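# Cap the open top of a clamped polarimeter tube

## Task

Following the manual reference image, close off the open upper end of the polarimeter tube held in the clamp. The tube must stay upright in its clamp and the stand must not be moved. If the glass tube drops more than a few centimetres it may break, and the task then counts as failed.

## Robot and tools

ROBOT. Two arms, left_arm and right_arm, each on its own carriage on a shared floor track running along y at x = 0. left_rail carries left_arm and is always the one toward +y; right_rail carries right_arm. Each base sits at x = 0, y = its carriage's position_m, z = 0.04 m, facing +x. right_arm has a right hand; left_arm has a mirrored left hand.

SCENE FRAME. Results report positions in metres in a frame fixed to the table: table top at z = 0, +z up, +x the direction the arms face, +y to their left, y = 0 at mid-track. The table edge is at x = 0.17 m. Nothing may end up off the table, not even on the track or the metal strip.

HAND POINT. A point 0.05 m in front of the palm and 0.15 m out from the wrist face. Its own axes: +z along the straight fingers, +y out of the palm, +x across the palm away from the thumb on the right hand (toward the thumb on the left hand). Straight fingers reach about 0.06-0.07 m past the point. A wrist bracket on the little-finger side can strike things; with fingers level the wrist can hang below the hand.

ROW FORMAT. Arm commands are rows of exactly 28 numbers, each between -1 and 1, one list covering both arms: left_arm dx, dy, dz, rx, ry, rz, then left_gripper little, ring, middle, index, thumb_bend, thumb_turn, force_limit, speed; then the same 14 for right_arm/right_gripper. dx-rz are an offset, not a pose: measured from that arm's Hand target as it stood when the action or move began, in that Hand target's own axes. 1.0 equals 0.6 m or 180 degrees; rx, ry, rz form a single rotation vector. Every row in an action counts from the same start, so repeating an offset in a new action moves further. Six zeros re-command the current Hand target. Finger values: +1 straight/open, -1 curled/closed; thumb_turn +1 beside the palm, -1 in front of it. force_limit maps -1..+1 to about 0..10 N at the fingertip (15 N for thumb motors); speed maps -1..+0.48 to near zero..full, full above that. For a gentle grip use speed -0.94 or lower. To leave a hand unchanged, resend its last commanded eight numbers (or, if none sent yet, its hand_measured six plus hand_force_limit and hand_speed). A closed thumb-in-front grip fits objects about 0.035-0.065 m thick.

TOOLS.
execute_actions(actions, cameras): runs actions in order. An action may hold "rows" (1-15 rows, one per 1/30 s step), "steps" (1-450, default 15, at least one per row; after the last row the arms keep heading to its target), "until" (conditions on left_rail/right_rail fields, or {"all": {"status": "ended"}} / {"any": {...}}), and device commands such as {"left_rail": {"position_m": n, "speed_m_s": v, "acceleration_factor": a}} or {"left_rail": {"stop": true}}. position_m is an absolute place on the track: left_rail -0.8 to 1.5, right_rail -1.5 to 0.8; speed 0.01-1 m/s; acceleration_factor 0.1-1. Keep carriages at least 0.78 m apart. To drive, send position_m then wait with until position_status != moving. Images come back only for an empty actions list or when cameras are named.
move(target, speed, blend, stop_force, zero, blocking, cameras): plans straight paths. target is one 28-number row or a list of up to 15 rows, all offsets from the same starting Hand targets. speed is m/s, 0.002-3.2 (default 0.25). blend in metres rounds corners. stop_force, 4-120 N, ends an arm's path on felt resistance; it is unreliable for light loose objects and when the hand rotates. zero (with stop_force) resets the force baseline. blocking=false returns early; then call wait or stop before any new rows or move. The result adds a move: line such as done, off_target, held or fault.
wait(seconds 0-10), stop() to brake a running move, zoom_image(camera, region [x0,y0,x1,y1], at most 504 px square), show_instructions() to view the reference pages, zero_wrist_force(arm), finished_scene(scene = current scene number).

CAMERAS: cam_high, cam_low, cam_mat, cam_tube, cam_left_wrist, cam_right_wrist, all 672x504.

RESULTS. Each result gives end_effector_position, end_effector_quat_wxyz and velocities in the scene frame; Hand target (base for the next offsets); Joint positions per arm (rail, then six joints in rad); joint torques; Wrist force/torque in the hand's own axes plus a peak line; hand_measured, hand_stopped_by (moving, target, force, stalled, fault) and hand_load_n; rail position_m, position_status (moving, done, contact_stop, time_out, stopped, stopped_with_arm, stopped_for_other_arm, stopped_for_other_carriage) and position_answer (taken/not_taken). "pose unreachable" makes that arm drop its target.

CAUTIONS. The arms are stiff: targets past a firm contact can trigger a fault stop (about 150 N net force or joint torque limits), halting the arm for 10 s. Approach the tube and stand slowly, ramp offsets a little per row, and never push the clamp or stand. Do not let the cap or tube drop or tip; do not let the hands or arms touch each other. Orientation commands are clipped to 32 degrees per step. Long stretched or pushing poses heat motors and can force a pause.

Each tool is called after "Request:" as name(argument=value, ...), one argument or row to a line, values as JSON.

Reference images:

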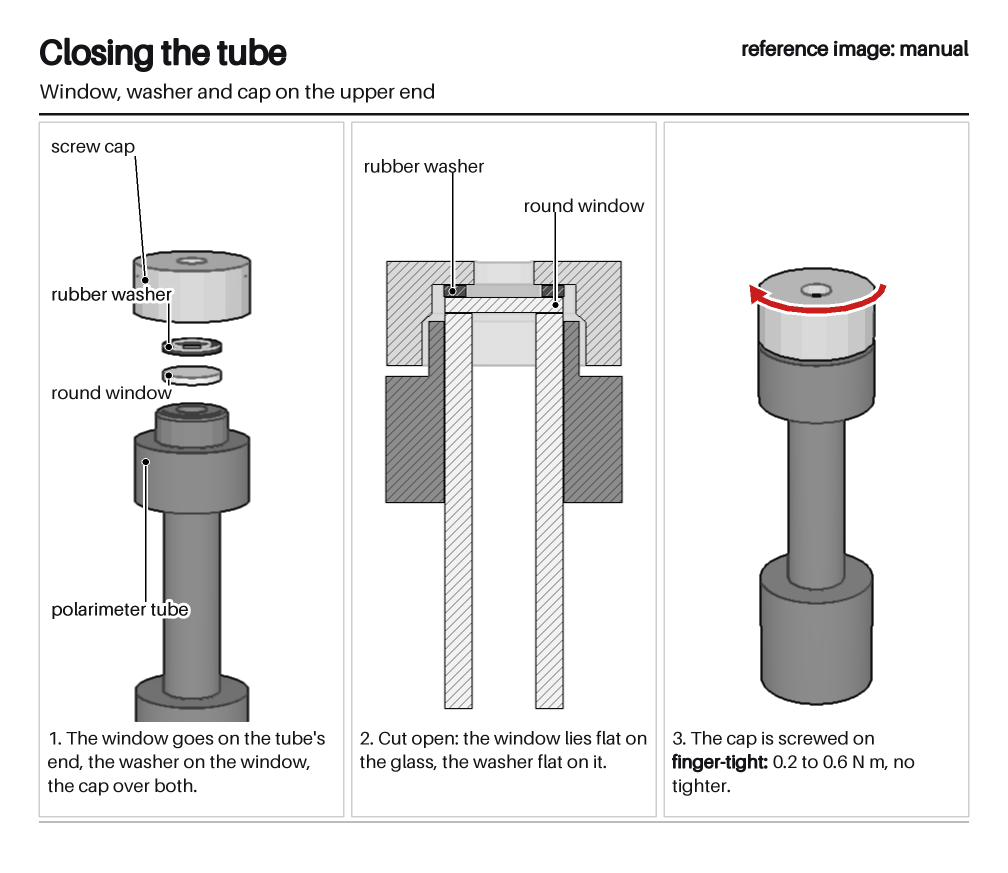

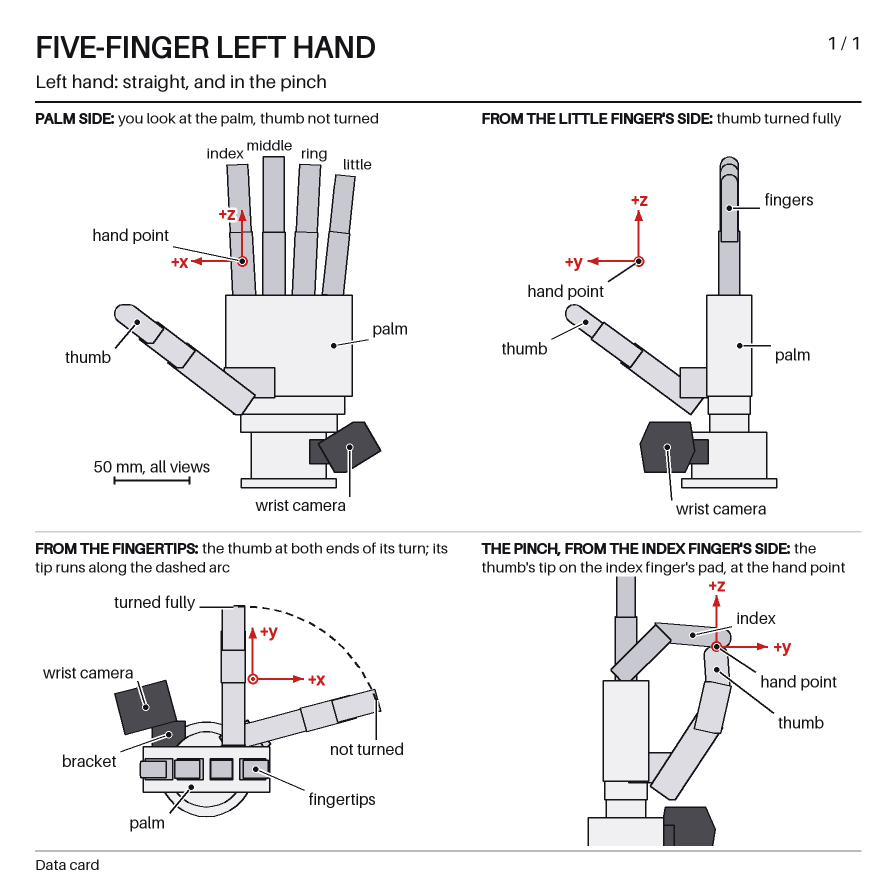

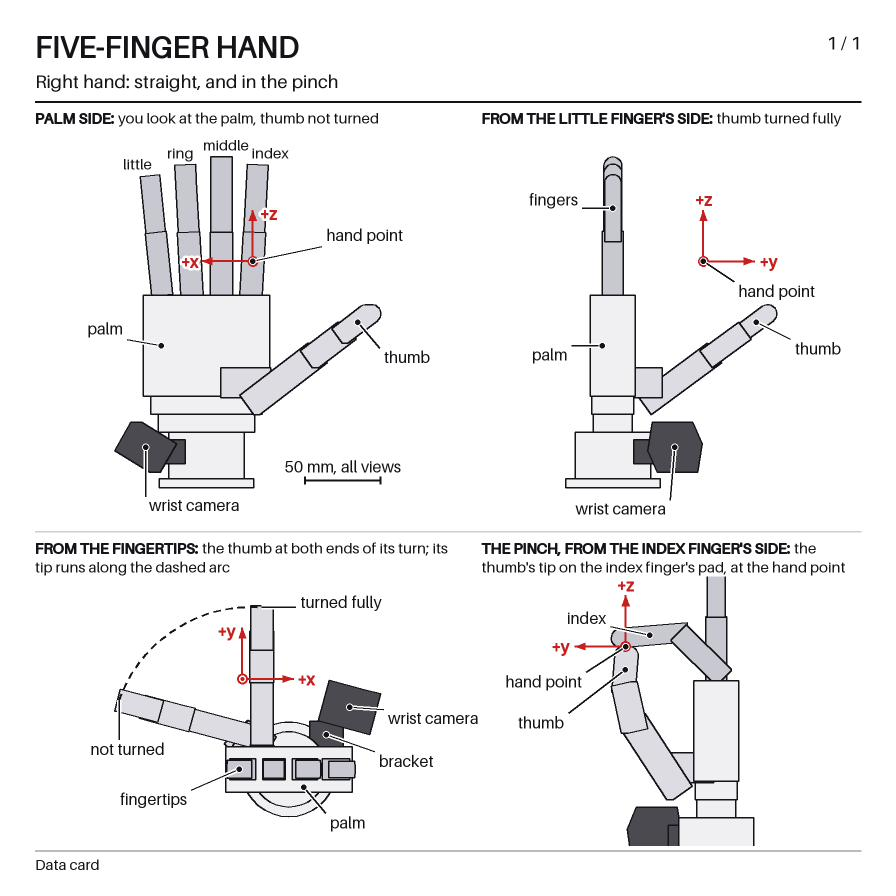

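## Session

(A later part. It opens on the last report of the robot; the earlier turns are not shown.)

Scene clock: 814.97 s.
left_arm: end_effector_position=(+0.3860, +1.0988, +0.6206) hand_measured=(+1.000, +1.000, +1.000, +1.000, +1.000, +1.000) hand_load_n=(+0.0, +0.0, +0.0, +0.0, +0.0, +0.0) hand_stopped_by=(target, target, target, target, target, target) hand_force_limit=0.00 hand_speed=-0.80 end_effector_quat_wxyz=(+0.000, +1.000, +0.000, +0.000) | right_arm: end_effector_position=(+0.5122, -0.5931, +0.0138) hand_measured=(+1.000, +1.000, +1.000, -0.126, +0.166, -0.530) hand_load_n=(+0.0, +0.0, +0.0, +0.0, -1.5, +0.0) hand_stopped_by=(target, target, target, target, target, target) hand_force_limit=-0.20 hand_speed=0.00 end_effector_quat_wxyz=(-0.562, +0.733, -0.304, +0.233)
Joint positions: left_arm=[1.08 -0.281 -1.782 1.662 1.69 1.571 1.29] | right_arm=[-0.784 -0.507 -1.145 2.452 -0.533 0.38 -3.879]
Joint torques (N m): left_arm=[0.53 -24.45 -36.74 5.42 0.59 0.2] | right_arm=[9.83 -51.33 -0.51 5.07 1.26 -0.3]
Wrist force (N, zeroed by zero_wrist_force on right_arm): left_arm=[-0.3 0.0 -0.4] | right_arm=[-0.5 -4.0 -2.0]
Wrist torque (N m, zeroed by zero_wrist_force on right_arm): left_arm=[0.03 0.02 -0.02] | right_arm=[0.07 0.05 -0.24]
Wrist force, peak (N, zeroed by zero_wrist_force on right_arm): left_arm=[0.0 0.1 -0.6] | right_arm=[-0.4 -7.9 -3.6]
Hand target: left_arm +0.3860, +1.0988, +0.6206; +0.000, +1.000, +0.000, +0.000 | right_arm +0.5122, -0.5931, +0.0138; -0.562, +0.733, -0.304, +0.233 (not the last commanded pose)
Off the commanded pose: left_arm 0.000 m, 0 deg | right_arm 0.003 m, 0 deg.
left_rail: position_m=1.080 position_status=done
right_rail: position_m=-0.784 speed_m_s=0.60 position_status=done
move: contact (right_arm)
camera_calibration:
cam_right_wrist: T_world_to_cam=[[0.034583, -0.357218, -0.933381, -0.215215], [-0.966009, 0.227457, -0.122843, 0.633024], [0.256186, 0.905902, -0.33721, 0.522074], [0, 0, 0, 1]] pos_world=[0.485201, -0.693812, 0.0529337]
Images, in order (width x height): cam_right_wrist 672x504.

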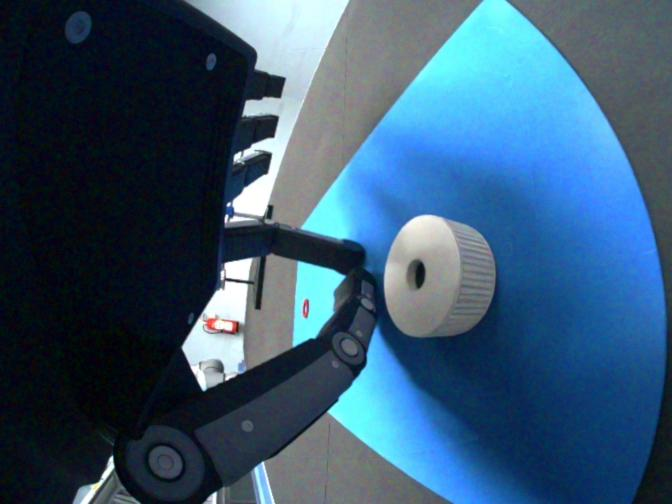

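Request:
move(
  target=[
    [0,0,0,0,0,0,1,1,1,1,1,1,0,-0.8,0,-0.0013,-0.0003,0,0,0,1,1,1,-0.126,0.166,-0.53,-0.2,0],
    [0,0,0,0,0,0,1,1,1,1,1,1,0,-0.8,-0.0108,-0.0013,-0.0003,0,0,0,1,1,1,-0.126,0.166,-0.53,-0.2,0],
    [0,0,0,0,0,0,1,1,1,1,1,1,0,-0.8,-0.2195,-0.0219,0.0767,0,0,0,1,1,1,-0.126,0.166,-0.53,-0.2,0],
  ],
  speed=[0.01, 0.02, 0.04],
  cameras=["cam_right_wrist","cam_mat"],
)

Request:
zoom_image(
  camera="cam_mat",
  region=[300, 120, 480, 280],
)

Request:
zoom_image(
  camera="cam_right_wrist",
  region=[290, 180, 450, 330],
)

Scene clock: 842.73 s.
left_arm: end_effector_position=(+0.3860, +1.0988, +0.6206) hand_measured=(+1.000, +1.000, +1.000, +1.000, +1.000, +1.000) hand_load_n=(+0.5, +0.0, +0.0, +0.0, +0.0, +0.0) hand_stopped_by=(target, target, target, target, target, target) hand_force_limit=0.00 hand_speed=-0.80 end_effector_quat_wxyz=(+0.000, +1.000, +0.000, +0.000) | right_arm: end_effector_position=(+0.4530, -0.4663, +0.0146) hand_measured=(+1.000, +1.000, +1.000, -0.126, +0.166, -0.530) hand_load_n=(+0.0, +0.0, +0.0, +0.0, +0.0, +0.0) hand_stopped_by=(target, target, target, target, target, target) hand_force_limit=-0.20 hand_speed=0.00 end_effector_quat_wxyz=(-0.562, +0.733, -0.304, +0.233)
Joint positions: left_arm=[1.08 -0.281 -1.782 1.662 1.69 1.571 1.29] | right_arm=[-0.784 -0.171 -1.261 2.581 -0.884 0.661 -3.493]
Joint torques (N m): left_arm=[1.27 -23.47 -36.84 5.28 0.24 0.1] | right_arm=[17.38 -47.18 -1.6 -2.02 2.93 2.03]
Wrist force (N, zeroed by zero_wrist_force on right_arm): left_arm=[-0.1 0.1 0.3] | right_arm=[-0.3 0.3 -0.2]
Wrist torque (N m, zeroed by zero_wrist_force on right_arm): left_arm=[-0.01 0.03 -0.02] | right_arm=[0.00 0.01 -0.22]
Wrist force, peak (N, zeroed by zero_wrist_force on right_arm): left_arm=[0.3 0.6 -0.3] | right_arm=[-0.5 -4.8 -2.1]
Hand target: left_arm +0.3860, +1.0988, +0.6206; +0.000, +1.000, +0.000, +0.000 | right_arm +0.4529, -0.4661, +0.0146; -0.562, +0.733, -0.304, +0.233
Off the commanded pose: left_arm 0.000 m, 0 deg | right_arm 0.000 m, 0 deg.
left_rail: position_m=1.080 position_status=done
right_rail: position_m=-0.784 speed_m_s=0.60 position_status=done
move: done
camera_calibration:
cam_right_wrist: T_world_to_cam=[[0.0346164, -0.357226, -0.933376, -0.167144], [-0.966007, 0.227445, -0.122875, 0.547087], [0.256186, 0.905902, -0.33721, 0.422641], [0, 0, 0, 1]] pos_world=[0.426001, -0.567012, 0.0537336]
Images, in order (width x height): cam_mat 672x504, cam_right_wrist 672x504.

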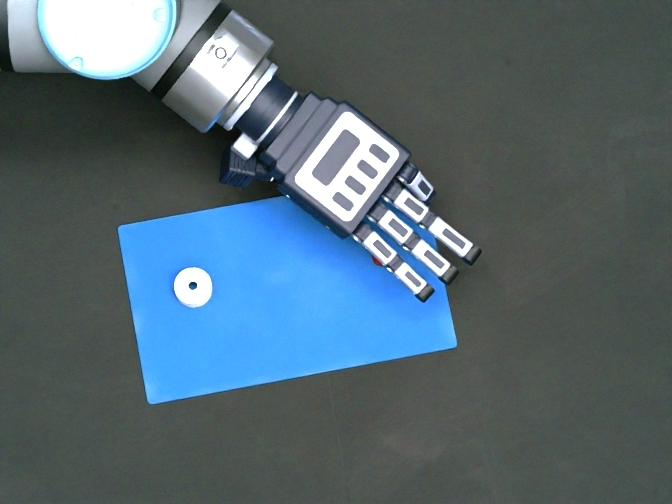

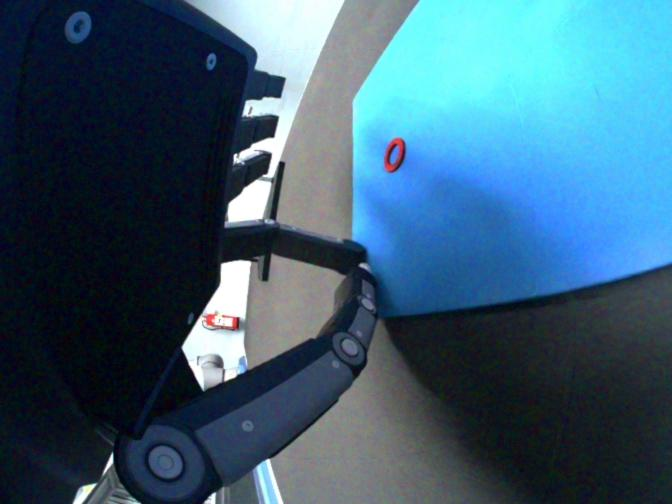

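Scaled by 2.800 from the camera's 672x504 image, which has a finer 960x720 frame.

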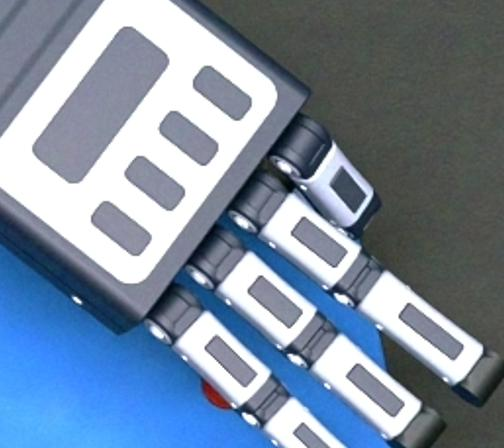

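Scaled by 3.150 from the camera's 672x504 image, which has a finer 960x720 frame.

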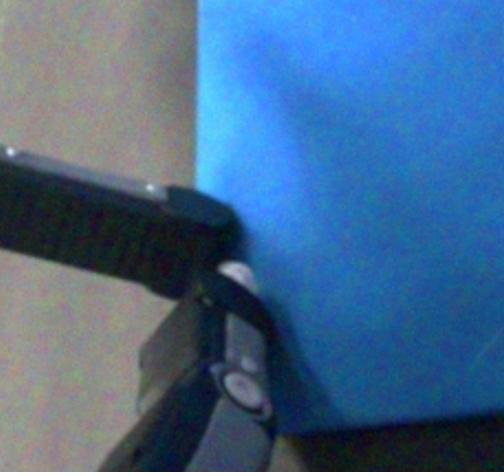

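Request:
move(
  target=[
    [0,0,0,0,0,0,1,1,1,1,1,1,0,-0.8,0.0133,0,0,0,0,0,1,1,1,-0.126,0.166,-0.53,-0.2,0],
    [0,0,0,0,0,0,1,1,1,1,1,1,0,-0.8,0.0133,-0.0483,-0.013,0,0,0,1,1,1,-0.126,0.166,-0.53,-0.2,0],
  ],
  speed=0.06,
  cameras=["cam_right_wrist","cam_mat"],
)

Request:
zoom_image(
  camera="cam_right_wrist",
  region=[290, 150, 490, 350],
)

Request:
zoom_image(
  camera="cam_mat",
  region=[340, 120, 500, 280],
)

Scene clock: 855.23 s.
left_arm: end_effector_position=(+0.3860, +1.0988, +0.6206) hand_measured=(+1.000, +1.000, +1.000, +1.000, +1.000, +1.000) hand_load_n=(+0.0, +0.0, +0.0, +0.5, +0.0, +0.0) hand_stopped_by=(target, target, target, target, target, target) hand_force_limit=0.00 hand_speed=-0.80 end_effector_quat_wxyz=(+0.000, +1.000, +0.000, +0.000) | right_arm: end_effector_position=(+0.4586, -0.4718, +0.0445) hand_measured=(+1.000, +1.000, +1.000, -0.126, +0.166, -0.530) hand_load_n=(-0.5, +0.5, +0.0, +0.0, +0.0, +0.0) hand_stopped_by=(target, target, target, target, target, target) hand_force_limit=-0.20 hand_speed=0.00 end_effector_quat_wxyz=(-0.562, +0.733, -0.304, +0.233)
Joint positions: left_arm=[1.08 -0.281 -1.782 1.662 1.69 1.571 1.29] | right_arm=[-0.784 -0.187 -1.343 2.566 -0.779 0.647 -3.504]
Joint torques (N m): left_arm=[-0.65 -24.68 -36.07 5.93 0.38 0.18] | right_arm=[-14.92 -43.29 -24.8 3.8 -4.04 -2.64]
Wrist force (N, zeroed by zero_wrist_force on right_arm): left_arm=[0.0 0.0 0.1] | right_arm=[-0.5 0.6 -0.4]
Wrist torque (N m, zeroed by zero_wrist_force on right_arm): left_arm=[0.00 0.00 0.00] | right_arm=[0.07 0.05 0.03]
Wrist force, peak (N, zeroed by zero_wrist_force on right_arm): left_arm=[-0.5 0.5 -0.2] | right_arm=[-0.5 1.2 -0.5]
Hand target: left_arm +0.3860, +1.0988, +0.6206; +0.000, +1.000, +0.000, +0.000 | right_arm +0.4586, -0.4718, +0.0446; -0.562, +0.733, -0.304, +0.233
Off the commanded pose: left_arm 0.000 m, 0 deg | right_arm 0.000 m, 0 deg.
left_rail: position_m=1.080 position_status=done
right_rail: position_m=-0.784 speed_m_s=0.60 position_status=done
move: done
camera_calibration:
cam_right_wrist: T_world_to_cam=[[0.034583, -0.357218, -0.933381, -0.141372], [-0.966009, 0.227457, -0.122843, 0.55733], [0.256186, 0.905902, -0.33721, 0.436298], [0, 0, 0, 1]] pos_world=[0.431501, -0.572512, 0.0836337]
Images, in order (width x height): cam_mat 672x504, cam_right_wrist 672x504.

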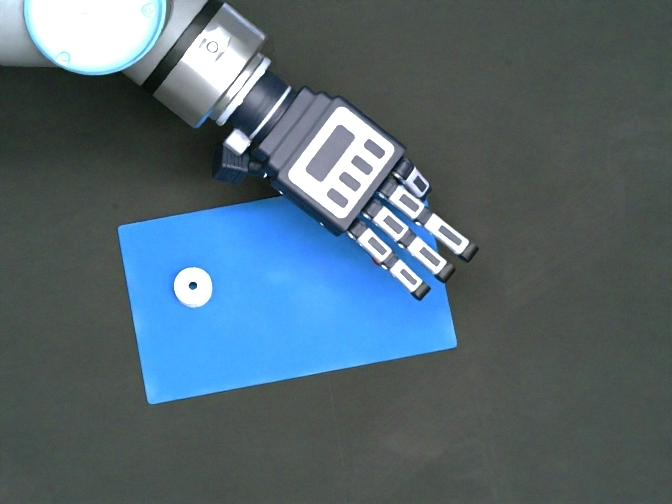

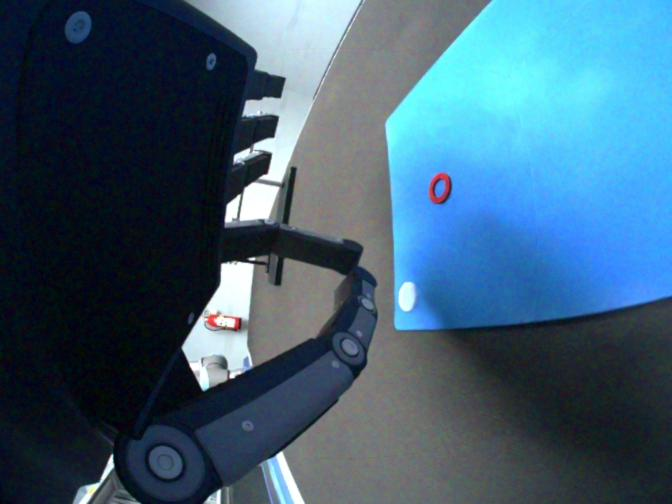

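Scaled by 2.520 from the camera's 672x504 image, which has a finer 960x720 frame.

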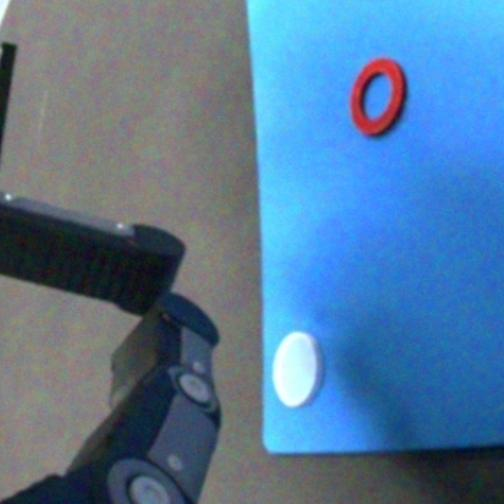

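Scaled by 3.150 from the camera's 672x504 image, which has a finer 960x720 frame.

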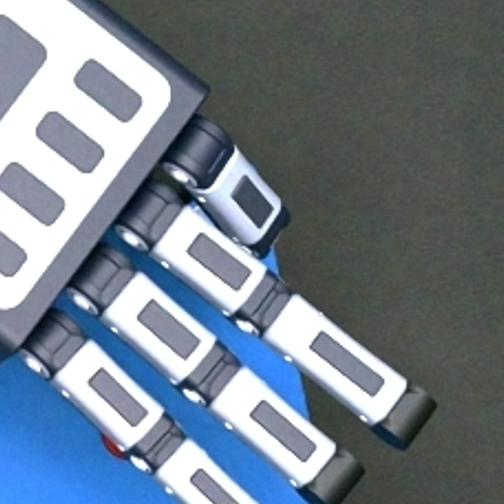

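Request:
move(
  target=[
    [0,0,0,0,0,0,1,1,1,1,1,1,0,-0.8,0,0.0483,0.013,0,0,0,1,1,1,-0.126,0.166,-0.53,-0.2,0],
    [0,0,0,0,0,0,1,1,1,1,1,1,0,-0.8,-0.0408,0.0483,0.013,0,0,0,1,1,1,-0.126,0.166,-0.53,-0.2,0],
    [0,0,0,0,0,0,1,1,1,1,1,1,0,-0.8,-0.0275,0.0483,0.013,0,0,0,1,1,1,-0.126,0.166,-0.53,-0.2,0],
    [0,0,0,0,0,0,1,1,1,1,1,1,0,-0.8,-0.0275,0,0,0,0,0,1,1,1,-0.126,0.166,-0.53,-0.2,0],
  ],
  speed=[0.06, 0.03, 0.06, 0.06],
  cameras=["cam_right_wrist","cam_mat"],
)

Request:
zoom_image(
  camera="cam_right_wrist",
  region=[290, 180, 490, 350],
)

Scene clock: 886.90 s.
left_arm: end_effector_position=(+0.3860, +1.0988, +0.6206) hand_measured=(+1.000, +1.000, +1.000, +1.000, +1.000, +1.000) hand_load_n=(+0.0, +0.0, +0.0, +0.0, +0.0, +0.0) hand_stopped_by=(target, target, target, target, target, target) hand_force_limit=0.00 hand_speed=-0.80 end_effector_quat_wxyz=(+0.000, +1.000, +0.000, +0.000) | right_arm: end_effector_position=(+0.4469, -0.4601, +0.0445) hand_measured=(+1.000, +1.000, +1.000, -0.126, +0.166, -0.530) hand_load_n=(+0.0, +0.0, +0.0, +0.0, +0.0, +0.0) hand_stopped_by=(target, target, target, target, target, target) hand_force_limit=-0.20 hand_speed=0.00 end_effector_quat_wxyz=(-0.562, +0.733, -0.304, +0.233)
Joint positions: left_arm=[1.08 -0.281 -1.782 1.662 1.69 1.571 1.29] | right_arm=[-0.784 -0.152 -1.355 2.583 -0.802 0.678 -3.481]
Joint torques (N m): left_arm=[1.77 -22.98 -36.71 5.66 0.21 0.2] | right_arm=[-14.32 -40.66 -24.92 4.02 -3.84 -3.02]
Wrist force (N, zeroed by zero_wrist_force on right_arm): left_arm=[0.1 -0.2 -0.2] | right_arm=[-1.0 0.7 -0.1]
Wrist torque (N m, zeroed by zero_wrist_force on right_arm): left_arm=[-0.01 -0.03 0.01] | right_arm=[0.06 0.11 0.01]
Wrist force, peak (N, zeroed by zero_wrist_force on right_arm): left_arm=[0.0 0.3 -0.6] | right_arm=[-1.3 0.9 -0.2]
Hand target: left_arm +0.3860, +1.0988, +0.6206; +0.000, +1.000, +0.000, +0.000 | right_arm +0.4469, -0.4601, +0.0446; -0.562, +0.733, -0.304, +0.233
Off the commanded pose: left_arm 0.000 m, 0 deg | right_arm 0.000 m, 0 deg.
left_rail: position_m=1.080 position_status=done
right_rail: position_m=-0.784 speed_m_s=0.60 position_status=done
move: done
camera_calibration:
cam_right_wrist: T_world_to_cam=[[0.034583, -0.357218, -0.933381, -0.136792], [-0.966009, 0.227457, -0.122843, 0.543463], [0.256186, 0.905902, -0.33721, 0.42867], [0, 0, 0, 1]] pos_world=[0.419901, -0.560812, 0.0836337]
Images, in order (width x height): cam_mat 672x504, cam_right_wrist 672x504.

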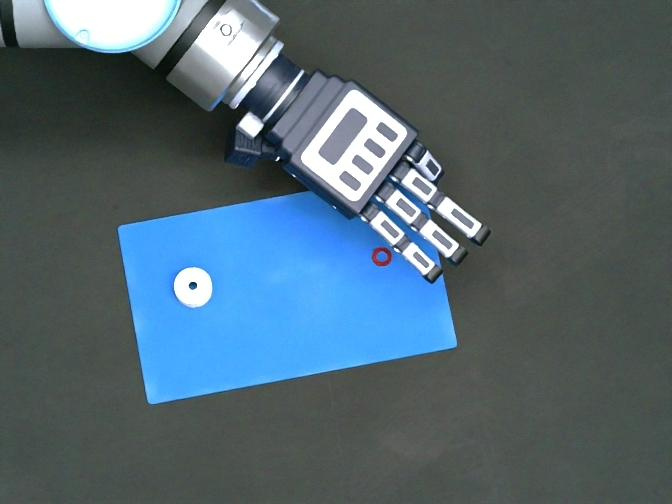

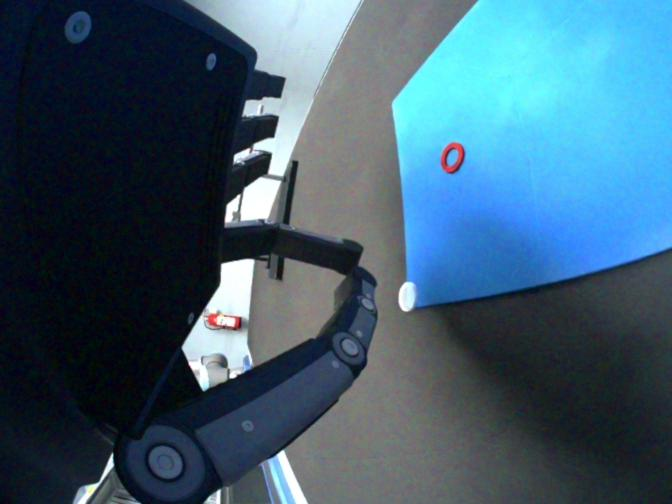

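Scaled by 2.520 from the camera's 672x504 image, which has a finer 960x720 frame.

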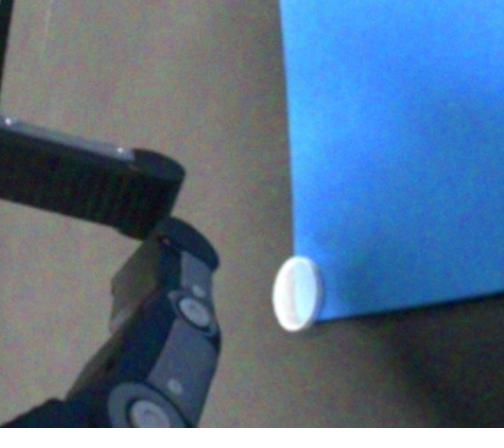

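Request:
move(
  target=[
    [0,0,0,0,0,0,1,1,1,1,1,1,0,-0.8,-0.0317,0.0028,-0.0106,0,0,0,1,1,1,0.14,0.166,-0.53,0,0.2],
    [0,0,0,0,0,0,1,1,1,1,1,1,0,-0.8,-0.0317,0.0479,0.0015,0,0,0,1,1,1,0.14,0.166,-0.53,0,0.2],
  ],
  speed=0.06,
  cameras=["cam_right_wrist","cam_mat"],
)

Request:
zoom_image(
  camera="cam_right_wrist",
  region=[290, 180, 450, 330],
)

Scene clock: 968.73 s.
left_arm: end_effector_position=(+0.3860, +1.0988, +0.6206) hand_measured=(+1.000, +1.000, +1.000, +1.000, +1.000, +1.000) hand_load_n=(+0.0, +0.0, +0.0, +0.0, +0.0, +0.0) hand_stopped_by=(target, target, target, target, target, target) hand_force_limit=0.00 hand_speed=-0.80 end_effector_quat_wxyz=(+0.000, +1.000, +0.000, +0.000) | right_arm: end_effector_position=(+0.4288, -0.4514, +0.0167) hand_measured=(+1.000, +1.000, +1.000, +0.140, +0.166, -0.530) hand_load_n=(+0.0, +0.0, +0.0, +0.0, +0.0, +0.0) hand_stopped_by=(target, target, target, target, target, target) hand_force_limit=0.00 hand_speed=0.20 end_effector_quat_wxyz=(-0.562, +0.733, -0.304, +0.233)
Joint positions: left_arm=[1.08 -0.281 -1.782 1.662 1.69 1.571 1.29] | right_arm=[-0.784 -0.129 -1.287 2.618 -0.916 0.699 -3.466]
Joint torques (N m): left_arm=[2.28 -23.3 -36.68 5.73 0.37 0.43] | right_arm=[18.62 -14.17 -1.33 -2.2 2.9 2.06]
Wrist force (N, zeroed by zero_wrist_force on right_arm): left_arm=[-0.4 0.2 -0.5] | right_arm=[-0.4 1.0 -0.2]
Wrist torque (N m, zeroed by zero_wrist_force on right_arm): left_arm=[0.06 0.05 -0.04] | right_arm=[0.09 0.03 -0.20]
Wrist force, peak (N, zeroed by zero_wrist_force on right_arm): left_arm=[0.0 0.4 -0.5] | right_arm=[-1.1 0.8 -0.5]
Hand target: left_arm +0.3860, +1.0988, +0.6206; +0.000, +1.000, +0.000, +0.000 | right_arm +0.4288, -0.4513, +0.0166; -0.562, +0.733, -0.304, +0.233
Off the commanded pose: left_arm 0.000 m, 0 deg | right_arm 0.000 m, 0 deg.
left_rail: position_m=1.080 position_status=done
right_rail: position_m=-0.784 speed_m_s=0.60 position_status=done
move: done
camera_calibration:
cam_right_wrist: T_world_to_cam=[[0.0345591, -0.357303, -0.933349, -0.159045], [-0.966012, 0.227446, -0.122839, 0.520579], [0.256177, 0.905871, -0.337299, 0.416043], [0, 0, 0, 1]] pos_world=[0.401801, -0.552113, 0.0558338]
Images, in order (width x height): cam_mat 672x504, cam_right_wrist 672x504.

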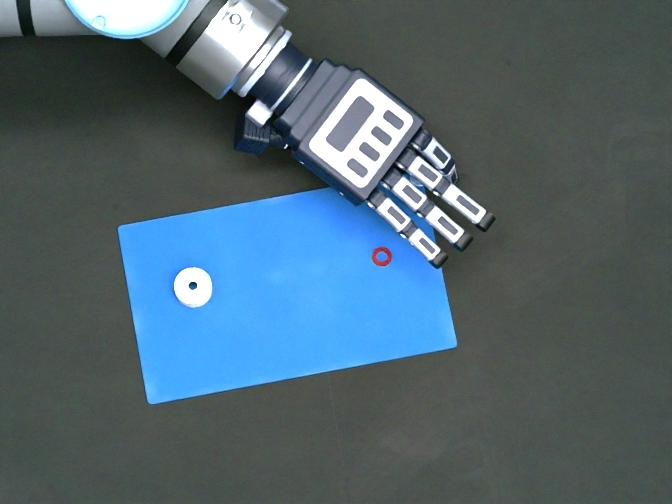

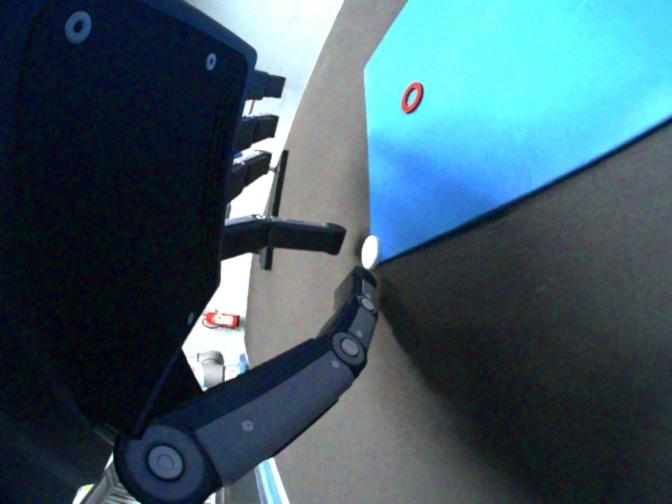

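Scaled by 3.150 from the camera's 672x504 image, which has a finer 960x720 frame.

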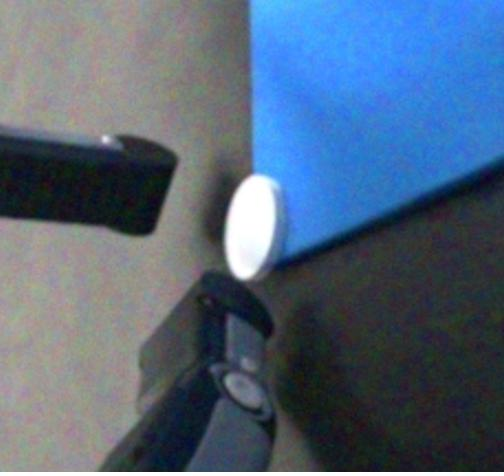

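Request:
move(
  target=[0,0,0,0,0,0,1,1,1,1,1,1,0,-0.8,0,0.0121,0.0032,0,0,0,1,1,1,0.14,0.166,-0.53,0,0.2],
  speed=0.006,
  stop_force=4,
  cameras=["cam_right_wrist"],
)

Request:
zoom_image(
  camera="cam_right_wrist",
  region=[290, 180, 450, 330],
)

Scene clock: 981.20 s.
left_arm: end_effector_position=(+0.3860, +1.0988, +0.6206) hand_measured=(+1.000, +1.000, +1.000, +1.000, +1.000, +1.000) hand_load_n=(+0.0, +0.0, +0.0, +0.0, +0.0, -0.5) hand_stopped_by=(target, target, target, target, target, target) hand_force_limit=0.00 hand_speed=-0.80 end_effector_quat_wxyz=(+0.000, +1.000, +0.000, +0.000) | right_arm: end_effector_position=(+0.4287, -0.4513, +0.0110) hand_measured=(+1.000, +1.000, +1.000, +0.140, +0.166, -0.530) hand_load_n=(+0.0, +0.0, +0.0, +0.0, -3.0, +0.0) hand_stopped_by=(target, target, target, target, target, target) hand_force_limit=0.00 hand_speed=0.20 end_effector_quat_wxyz=(-0.562, +0.733, -0.304, +0.233)
Joint positions: left_arm=[1.08 -0.281 -1.782 1.662 1.69 1.571 1.29] | right_arm=[-0.784 -0.129 -1.269 2.619 -0.936 0.699 -3.466]
Joint torques (N m): left_arm=[-0.91 -23.32 -36.21 5.65 0.21 0.36] | right_arm=[-2.09 -43.81 -9.66 3.93 -0.91 -0.08]
Wrist force (N, zeroed by zero_wrist_force on right_arm): left_arm=[-0.2 0.0 -0.2] | right_arm=[-0.7 -2.8 -1.7]
Wrist torque (N m, zeroed by zero_wrist_force on right_arm): left_arm=[0.02 0.02 -0.02] | right_arm=[-0.07 0.05 -0.22]
Wrist force, peak (N, zeroed by zero_wrist_force on right_arm): left_arm=[0.1 0.6 -0.3] | right_arm=[-0.2 -4.1 -3.6]
Hand target: left_arm +0.3860, +1.0988, +0.6206; +0.000, +1.000, +0.000, +0.000 | right_arm +0.4287, -0.4513, +0.0110; -0.562, +0.733, -0.304, +0.233 (not the last commanded pose)
Off the commanded pose: left_arm 0.000 m, 0 deg | right_arm 0.002 m, 0 deg.
left_rail: position_m=1.080 position_status=done
right_rail: position_m=-0.784 speed_m_s=0.60 position_status=done
move: contact (right_arm)
camera_calibration:
cam_right_wrist: T_world_to_cam=[[0.034502, -0.35729, -0.933356, -0.164295], [-0.966014, 0.227466, -0.122783, 0.519769], [0.256176, 0.905872, -0.337299, 0.414056], [0, 0, 0, 1]] pos_world=[0.401701, -0.552012, 0.050134]
Images, in order (width x height): cam_right_wrist 672x504.

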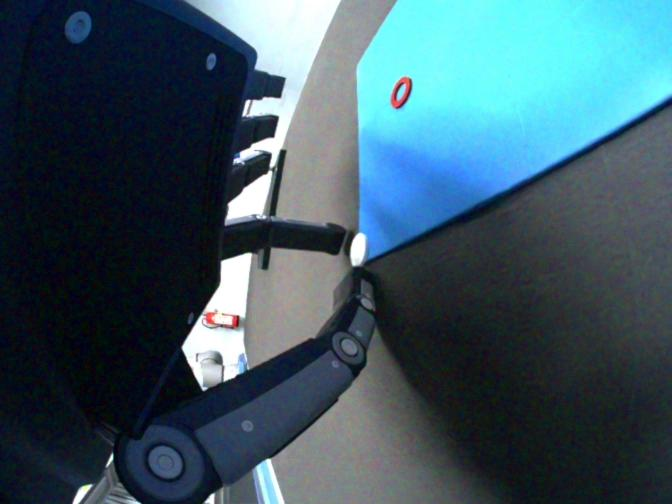

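Scaled by 3.150 from the camera's 672x504 image, which has a finer 960x720 frame.

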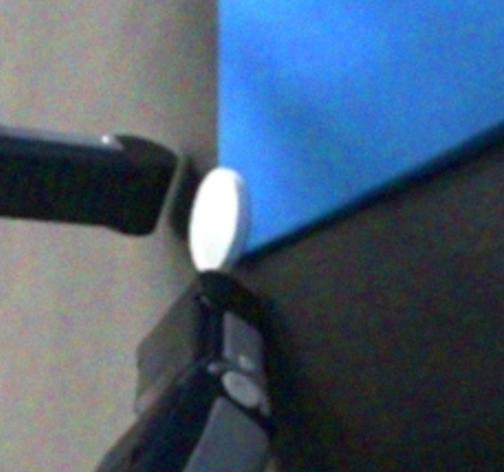

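Request:
execute_actions(
  actions=[
    {"rows": [[0,0,0,0,0,0,1,1,1,1,1,1,0,-0.8,0,0,0,0,0,0,1,1,1,-0.12,0.166,-0.53,0,-0.93]], "steps": 90},
  ],
  cameras=["cam_right_wrist"],
)

Request:
zoom_image(
  camera="cam_right_wrist",
  region=[290, 180, 450, 330],
)

Scene clock: 993.77 s.
left_arm: end_effector_position=(+0.3860, +1.0988, +0.6206) hand_measured=(+1.000, +1.000, +1.000, +1.000, +1.000, +1.000) hand_load_n=(+0.0, -0.5, +0.0, +0.0, +0.0, +0.0) hand_stopped_by=(target, target, target, target, target, target) hand_force_limit=0.00 hand_speed=-0.80 end_effector_quat_wxyz=(+0.000, +1.000, +0.000, +0.000) | right_arm: end_effector_position=(+0.4288, -0.4513, +0.0110) hand_measured=(+1.000, +1.000, +1.000, -0.074, +0.166, -0.530) hand_load_n=(+0.0, +0.0, +0.0, +5.0, -2.5, +0.0) hand_stopped_by=(target, target, target, force, target, target) hand_force_limit=0.00 hand_speed=-0.93 end_effector_quat_wxyz=(-0.562, +0.733, -0.304, +0.233)
Joint positions: left_arm=[1.08 -0.281 -1.782 1.662 1.69 1.571 1.29] | right_arm=[-0.784 -0.129 -1.269 2.619 -0.936 0.699 -3.466]
Joint torques (N m): left_arm=[-0.34 -23.38 -35.61 5.69 0.56 0.03] | right_arm=[-2.04 -27.19 -12.62 3.75 -1.28 1.92]
Wrist force (N, zeroed by zero_wrist_force on right_arm): left_arm=[0.2 -0.2 -0.2] | right_arm=[-0.2 -8.6 -1.2]
Wrist torque (N m, zeroed by zero_wrist_force on right_arm): left_arm=[-0.02 -0.03 0.01] | right_arm=[0.06 0.01 -0.21]
Wrist force, peak (N, zeroed by zero_wrist_force on right_arm): left_arm=[0.5 0.5 -0.2] | right_arm=[-0.4 -9.1 -0.9]
Hand target: left_arm +0.3860, +1.0988, +0.6206; +0.000, +1.000, +0.000, +0.000 | right_arm +0.4287, -0.4513, +0.0110; -0.562, +0.733, -0.304, +0.233
Off the commanded pose: left_arm 0.000 m, 0 deg | right_arm 0.000 m, 0 deg.
left_rail: position_m=1.080 position_status=done
right_rail: position_m=-0.784 speed_m_s=0.60 position_status=done
camera_calibration:
cam_right_wrist: T_world_to_cam=[[0.0345925, -0.357311, -0.933345, -0.164348], [-0.966011, 0.227434, -0.122871, 0.519851], [0.256178, 0.905871, -0.337299, 0.41403], [0, 0, 0, 1]] pos_world=[0.401801, -0.552013, 0.0501336]
Images, in order (width x height): cam_right_wrist 672x504.

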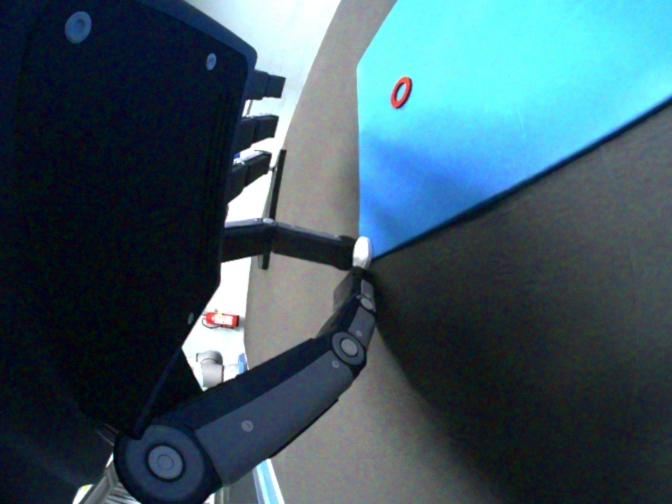

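Scaled by 3.150 from the camera's 672x504 image, which has a finer 960x720 frame.

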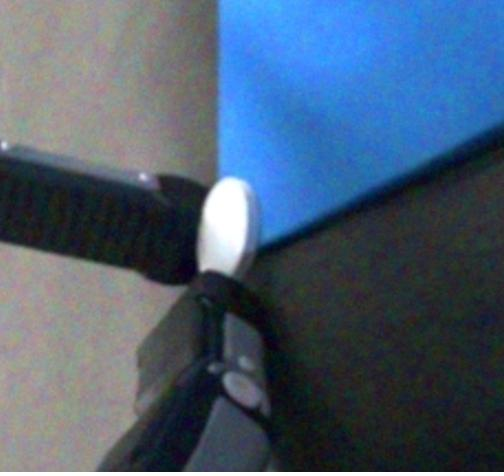

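Request:
move(
  target=[0,0,0,0,0,0,1,1,1,1,1,1,0,-0.8,0,-0.0402,-0.0108,0,0,0,1,1,1,-0.12,0.166,-0.53,0,-0.93],
  speed=0.02,
  cameras=["cam_right_wrist"],
)

Request:
zoom_image(
  camera="cam_right_wrist",
  region=[290, 180, 450, 330],
)

Scene clock: 1000.30 s.
left_arm: end_effector_position=(+0.3860, +1.0988, +0.6206) hand_measured=(+1.000, +1.000, +1.000, +1.000, +1.000, +1.000) hand_load_n=(+0.0, +0.0, +0.0, -0.5, +0.0, +0.0) hand_stopped_by=(target, target, target, target, target, target) hand_force_limit=0.00 hand_speed=-0.80 end_effector_quat_wxyz=(+0.000, +1.000, +0.000, +0.000) | right_arm: end_effector_position=(+0.4287, -0.4513, +0.0359) hand_measured=(+1.000, +1.000, +1.000, -0.076, +0.166, -0.530) hand_load_n=(+0.0, +0.0, +0.0, +0.0, +0.0, +0.0) hand_stopped_by=(target, target, target, force, target, target) hand_force_limit=0.00 hand_speed=-0.93 end_effector_quat_wxyz=(-0.562, +0.733, -0.304, +0.233)
Joint positions: left_arm=[1.08 -0.281 -1.782 1.662 1.69 1.571 1.29] | right_arm=[-0.784 -0.129 -1.347 2.614 -0.852 0.699 -3.466]
Joint torques (N m): left_arm=[-0.2 -27.3 -36.45 5.65 0.33 0.31] | right_arm=[8.4 -41.87 -23.39 3.78 -1.08 -1.68]
Wrist force (N, zeroed by zero_wrist_force on right_arm): left_arm=[0.2 0.2 -0.2] | right_arm=[-0.8 0.9 -0.2]
Wrist torque (N m, zeroed by zero_wrist_force on right_arm): left_arm=[0.05 -0.03 0.00] | right_arm=[0.08 0.09 -0.21]
Wrist force, peak (N, zeroed by zero_wrist_force on right_arm): left_arm=[-0.4 0.2 -0.5] | right_arm=[-0.2 -8.9 -0.9]
Hand target: left_arm +0.3860, +1.0988, +0.6206; +0.000, +1.000, +0.000, +0.000 | right_arm +0.4288, -0.4514, +0.0360; -0.562, +0.733, -0.304, +0.233
Off the commanded pose: left_arm 0.000 m, 0 deg | right_arm 0.000 m, 0 deg.
left_rail: position_m=1.080 position_status=done
right_rail: position_m=-0.784 speed_m_s=0.60 position_status=done
move: done
camera_calibration:
cam_right_wrist: T_world_to_cam=[[0.0344925, -0.357197, -0.933392, -0.140996], [-0.966012, 0.227489, -0.122755, 0.522836], [0.256184, 0.905902, -0.33721, 0.422462], [0, 0, 0, 1]] pos_world=[0.401701, -0.552012, 0.0750341]
Images, in order (width x height): cam_right_wrist 672x504.

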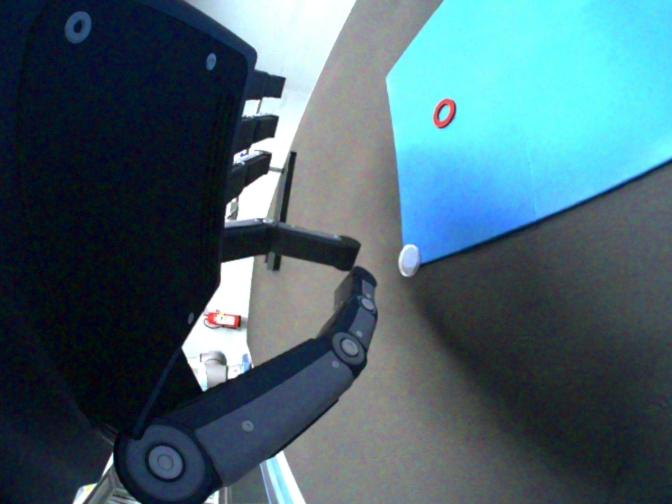

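Scaled by 3.150 from the camera's 672x504 image, which has a finer 960x720 frame.

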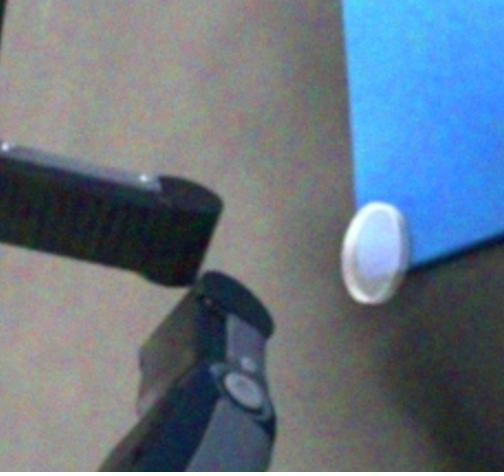

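Request:
move(
  target=[
    [0,0,0,0,0,0,1,1,1,1,1,1,0,-0.8,0.0388,-0.0161,0.0021,0,0,0,1,1,1,-0.126,0.166,-0.53,-0.2,0],
    [0,0,0,0,0,0,1,1,1,1,1,1,0,-0.8,0.0388,0.0328,0.0152,0,0,0,1,1,1,-0.126,0.166,-0.53,-0.2,0],
    [0,0,0,0,0,0,1,1,1,1,1,1,0,-0.8,0.0138,0.0328,0.0152,0,0,0,1,1,1,-0.126,0.166,-0.53,-0.2,0],
    [0,0,0,0,0,0,1,1,1,1,1,1,0,-0.8,0.0305,0.0328,0.0152,0,0,0,1,1,1,-0.126,0.166,-0.53,-0.2,0],
    [0,0,0,0,0,0,1,1,1,1,1,1,0,-0.8,0.0305,-0.0161,0.0021,0,0,0,1,1,1,-0.126,0.166,-0.53,-0.2,0],
  ],
  speed=[0.06, 0.06, 0.02, 0.06, 0.06],
  cameras=["cam_right_wrist"],
)

Request:
zoom_image(
  camera="cam_right_wrist",
  region=[290, 180, 490, 350],
)

Scene clock: 1036.73 s.
left_arm: end_effector_position=(+0.3860, +1.0988, +0.6206) hand_measured=(+1.000, +1.000, +1.000, +1.000, +1.000, +1.000) hand_load_n=(+0.0, +0.0, -0.5, +0.0, +0.0, +0.0) hand_stopped_by=(target, target, target, target, target, target) hand_force_limit=0.00 hand_speed=-0.80 end_effector_quat_wxyz=(+0.000, +1.000, +0.000, +0.000) | right_arm: end_effector_position=(+0.4443, -0.4616, +0.0449) hand_measured=(+1.000, +1.000, +1.000, -0.126, +0.166, -0.530) hand_load_n=(+0.0, +0.0, -0.5, +0.0, +0.0, +0.0) hand_stopped_by=(target, target, target, target, target, target) hand_force_limit=-0.20 hand_speed=0.00 end_effector_quat_wxyz=(-0.562, +0.733, -0.304, +0.233)
Joint positions: left_arm=[1.08 -0.281 -1.782 1.662 1.69 1.571 1.29] | right_arm=[-0.784 -0.159 -1.359 2.588 -0.8 0.672 -3.485]
Joint torques (N m): left_arm=[0.13 -24.68 -35.32 5.17 0.58 0.47] | right_arm=[-13.02 -40.94 -26.04 3.43 -3.54 -2.5]
Wrist force (N, zeroed by zero_wrist_force on right_arm): left_arm=[0.0 0.0 0.4] | right_arm=[-0.2 0.6 -0.1]
Wrist torque (N m, zeroed by zero_wrist_force on right_arm): left_arm=[-0.02 0.00 -0.01] | right_arm=[0.03 -0.01 0.05]
Wrist force, peak (N, zeroed by zero_wrist_force on right_arm): left_arm=[-0.1 0.0 -0.7] | right_arm=[-1.5 0.9 0.1]
Hand target: left_arm +0.3860, +1.0988, +0.6206; +0.000, +1.000, +0.000, +0.000 | right_arm +0.4443, -0.4617, +0.0450; -0.562, +0.733, -0.304, +0.233
Off the commanded pose: left_arm 0.000 m, 0 deg | right_arm 0.000 m, 0 deg.
left_rail: position_m=1.080 position_status=done
right_rail: position_m=-0.784 speed_m_s=0.60 position_status=done
move: done
camera_calibration:
cam_right_wrist: T_world_to_cam=[[0.0346164, -0.357226, -0.933376, -0.136883], [-0.966007, 0.227445, -0.122875, 0.541337], [0.256186, 0.905902, -0.33721, 0.43083], [0, 0, 0, 1]] pos_world=[0.417301, -0.562312, 0.0840336]
Images, in order (width x height): cam_right_wrist 672x504.

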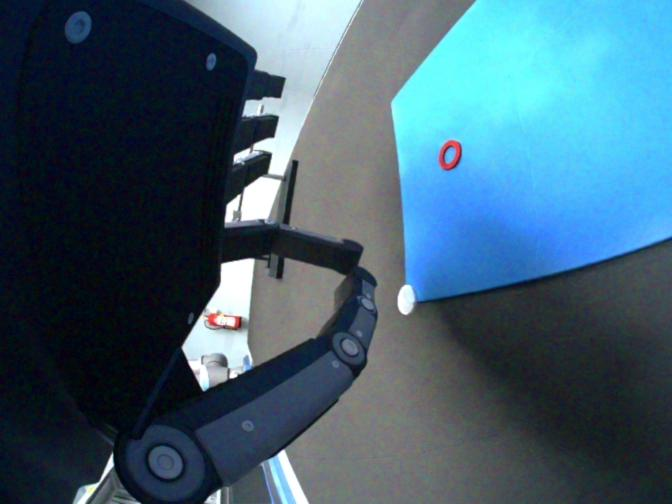

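Scaled by 2.520 from the camera's 672x504 image, which has a finer 960x720 frame.

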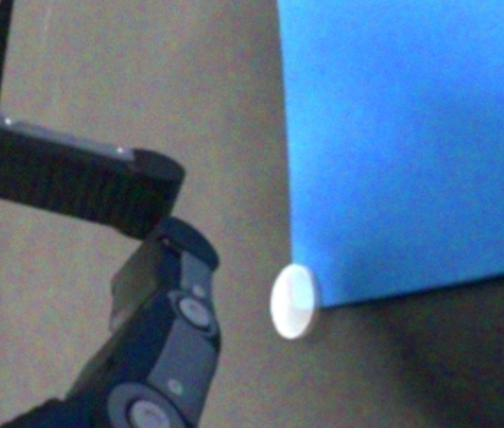

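Request:
move(
  target=[
    [0,0,0,0,0,0,1,1,1,1,1,1,0,-0.8,-0.029,0.0021,-0.0079,0,0,0,1,1,1,0.14,0.166,-0.62,0,0.2],
    [0,0,0,0,0,0,1,1,1,1,1,1,0,-0.8,-0.029,0.0478,0.0044,0,0,0,1,1,1,0.14,0.166,-0.62,0,0.2],
  ],
  speed=0.06,
)

Request:
move(
  target=[0,0,0,0,0,0,1,1,1,1,1,1,0,-0.8,0,0.0121,0.0032,0,0,0,1,1,1,0.14,0.166,-0.62,0,0.2],
  speed=0.006,
  stop_force=4,
  cameras=["cam_right_wrist"],
)

Request:
zoom_image(
  camera="cam_right_wrist",
  region=[290, 180, 450, 330],
)

Scene clock: 1055.87 s.
left_arm: end_effector_position=(+0.3860, +1.0988, +0.6206) hand_measured=(+1.000, +1.000, +1.000, +1.000, +1.000, +1.000) hand_load_n=(+0.0, +0.0, +0.0, +0.0, +0.0, +0.0) hand_stopped_by=(target, target, target, target, target, target) hand_force_limit=0.00 hand_speed=-0.80 end_effector_quat_wxyz=(+0.000, +1.000, +0.000, +0.000) | right_arm: end_effector_position=(+0.4286, -0.4528, +0.0167) hand_measured=(+1.000, +1.000, +1.000, +0.140, +0.166, -0.620) hand_load_n=(+0.0, -0.5, +0.0, +0.0, +0.0, +0.0) hand_stopped_by=(target, target, target, target, target, target) hand_force_limit=0.00 hand_speed=0.20 end_effector_quat_wxyz=(-0.562, +0.733, -0.304, +0.233)
Joint positions: left_arm=[1.08 -0.281 -1.782 1.662 1.69 1.571 1.29] | right_arm=[-0.784 -0.135 -1.287 2.619 -0.915 0.694 -3.47]
Joint torques (N m): left_arm=[1.64 -23.48 -34.33 5.46 0.28 -0.16] | right_arm=[18.21 -11.73 -0.84 -2.17 2.87 2.42]
Wrist force (N, zeroed by zero_wrist_force on right_arm): left_arm=[0.0 0.1 -0.2] | right_arm=[-1.0 0.6 0.0]
Wrist torque (N m, zeroed by zero_wrist_force on right_arm): left_arm=[0.03 0.00 -0.01] | right_arm=[0.03 0.11 -0.24]
Wrist force, peak (N, zeroed by zero_wrist_force on right_arm): left_arm=[-0.2 0.9 -0.2] | right_arm=[-0.7 1.4 -0.1]
Hand target: left_arm +0.3860, +1.0988, +0.6206; +0.000, +1.000, +0.000, +0.000 | right_arm +0.4286, -0.4528, +0.0166; -0.562, +0.733, -0.304, +0.233
Off the commanded pose: left_arm 0.000 m, 0 deg | right_arm 0.000 m, 0 deg.
left_rail: position_m=1.080 position_status=done
right_rail: position_m=-0.784 speed_m_s=0.60 position_status=done
move: done

Scene clock: 1057.87 s.
left_arm: end_effector_position=(+0.3860, +1.0988, +0.6206) hand_measured=(+1.000, +1.000, +1.000, +1.000, +1.000, +1.000) hand_load_n=(+0.0, +0.0, +0.0, +0.5, +0.0, +0.0) hand_stopped_by=(target, target, target, target, target, target) hand_force_limit=0.00 hand_speed=-0.80 end_effector_quat_wxyz=(+0.000, +1.000, +0.000, +0.000) | right_arm: end_effector_position=(+0.4285, -0.4528, +0.0111) hand_measured=(+1.000, +1.000, +1.000, +0.140, +0.166, -0.620) hand_load_n=(+0.0, +0.0, +0.0, +0.0, -2.5, +0.5) hand_stopped_by=(target, target, target, target, target, target) hand_force_limit=0.00 hand_speed=0.20 end_effector_quat_wxyz=(-0.562, +0.733, -0.304, +0.233)
Joint positions: left_arm=[1.08 -0.281 -1.782 1.662 1.69 1.571 1.29] | right_arm=[-0.784 -0.135 -1.27 2.62 -0.934 0.694 -3.47]
Joint torques (N m): left_arm=[-1.1 -24.31 -35.96 6.01 0.55 0.19] | right_arm=[5.1 -41.81 -9.92 3.66 -0.38 0.23]
Wrist force (N, zeroed by zero_wrist_force on right_arm): left_arm=[0.0 -0.1 -0.4] | right_arm=[-0.4 -2.5 -2.4]
Wrist torque (N m, zeroed by zero_wrist_force on right_arm): left_arm=[0.01 -0.02 0.00] | right_arm=[0.04 0.01 -0.20]
Wrist force, peak (N, zeroed by zero_wrist_force on right_arm): left_arm=[0.1 0.6 -0.4] | right_arm=[-0.6 -4.4 -4.4]
Hand target: left_arm +0.3860, +1.0988, +0.6206; +0.000, +1.000, +0.000, +0.000 | right_arm +0.4285, -0.4528, +0.0111; -0.562, +0.733, -0.304, +0.233 (not the last commanded pose)
Off the commanded pose: left_arm 0.000 m, 0 deg | right_arm 0.002 m, 0 deg.
left_rail: position_m=1.080 position_status=done
right_rail: position_m=-0.784 speed_m_s=0.60 position_status=done
move: contact (right_arm)
camera_calibration:
cam_right_wrist: T_world_to_cam=[[0.034502, -0.35729, -0.933356, -0.164731], [-0.966014, 0.227466, -0.122783, 0.519929], [0.256176, 0.905872, -0.337299, 0.4155], [0, 0, 0, 1]] pos_world=[0.401501, -0.553512, 0.050234]
Images, in order (width x height): cam_right_wrist 672x504.

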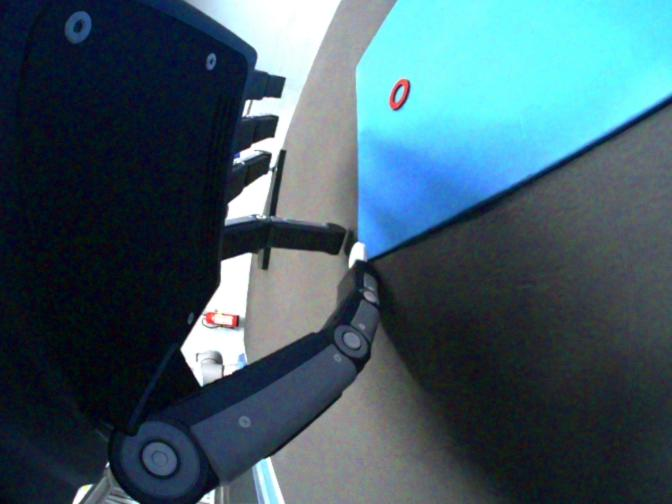

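Scaled by 3.150 from the camera's 672x504 image, which has a finer 960x720 frame.

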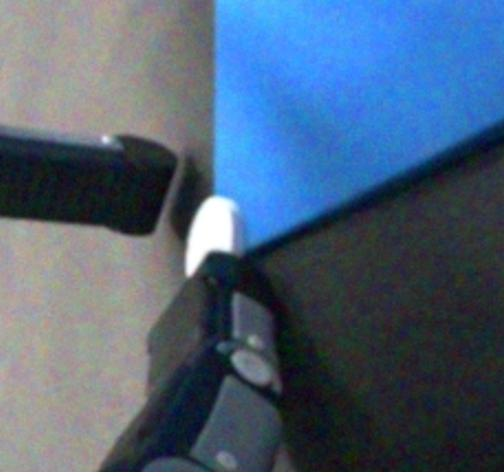

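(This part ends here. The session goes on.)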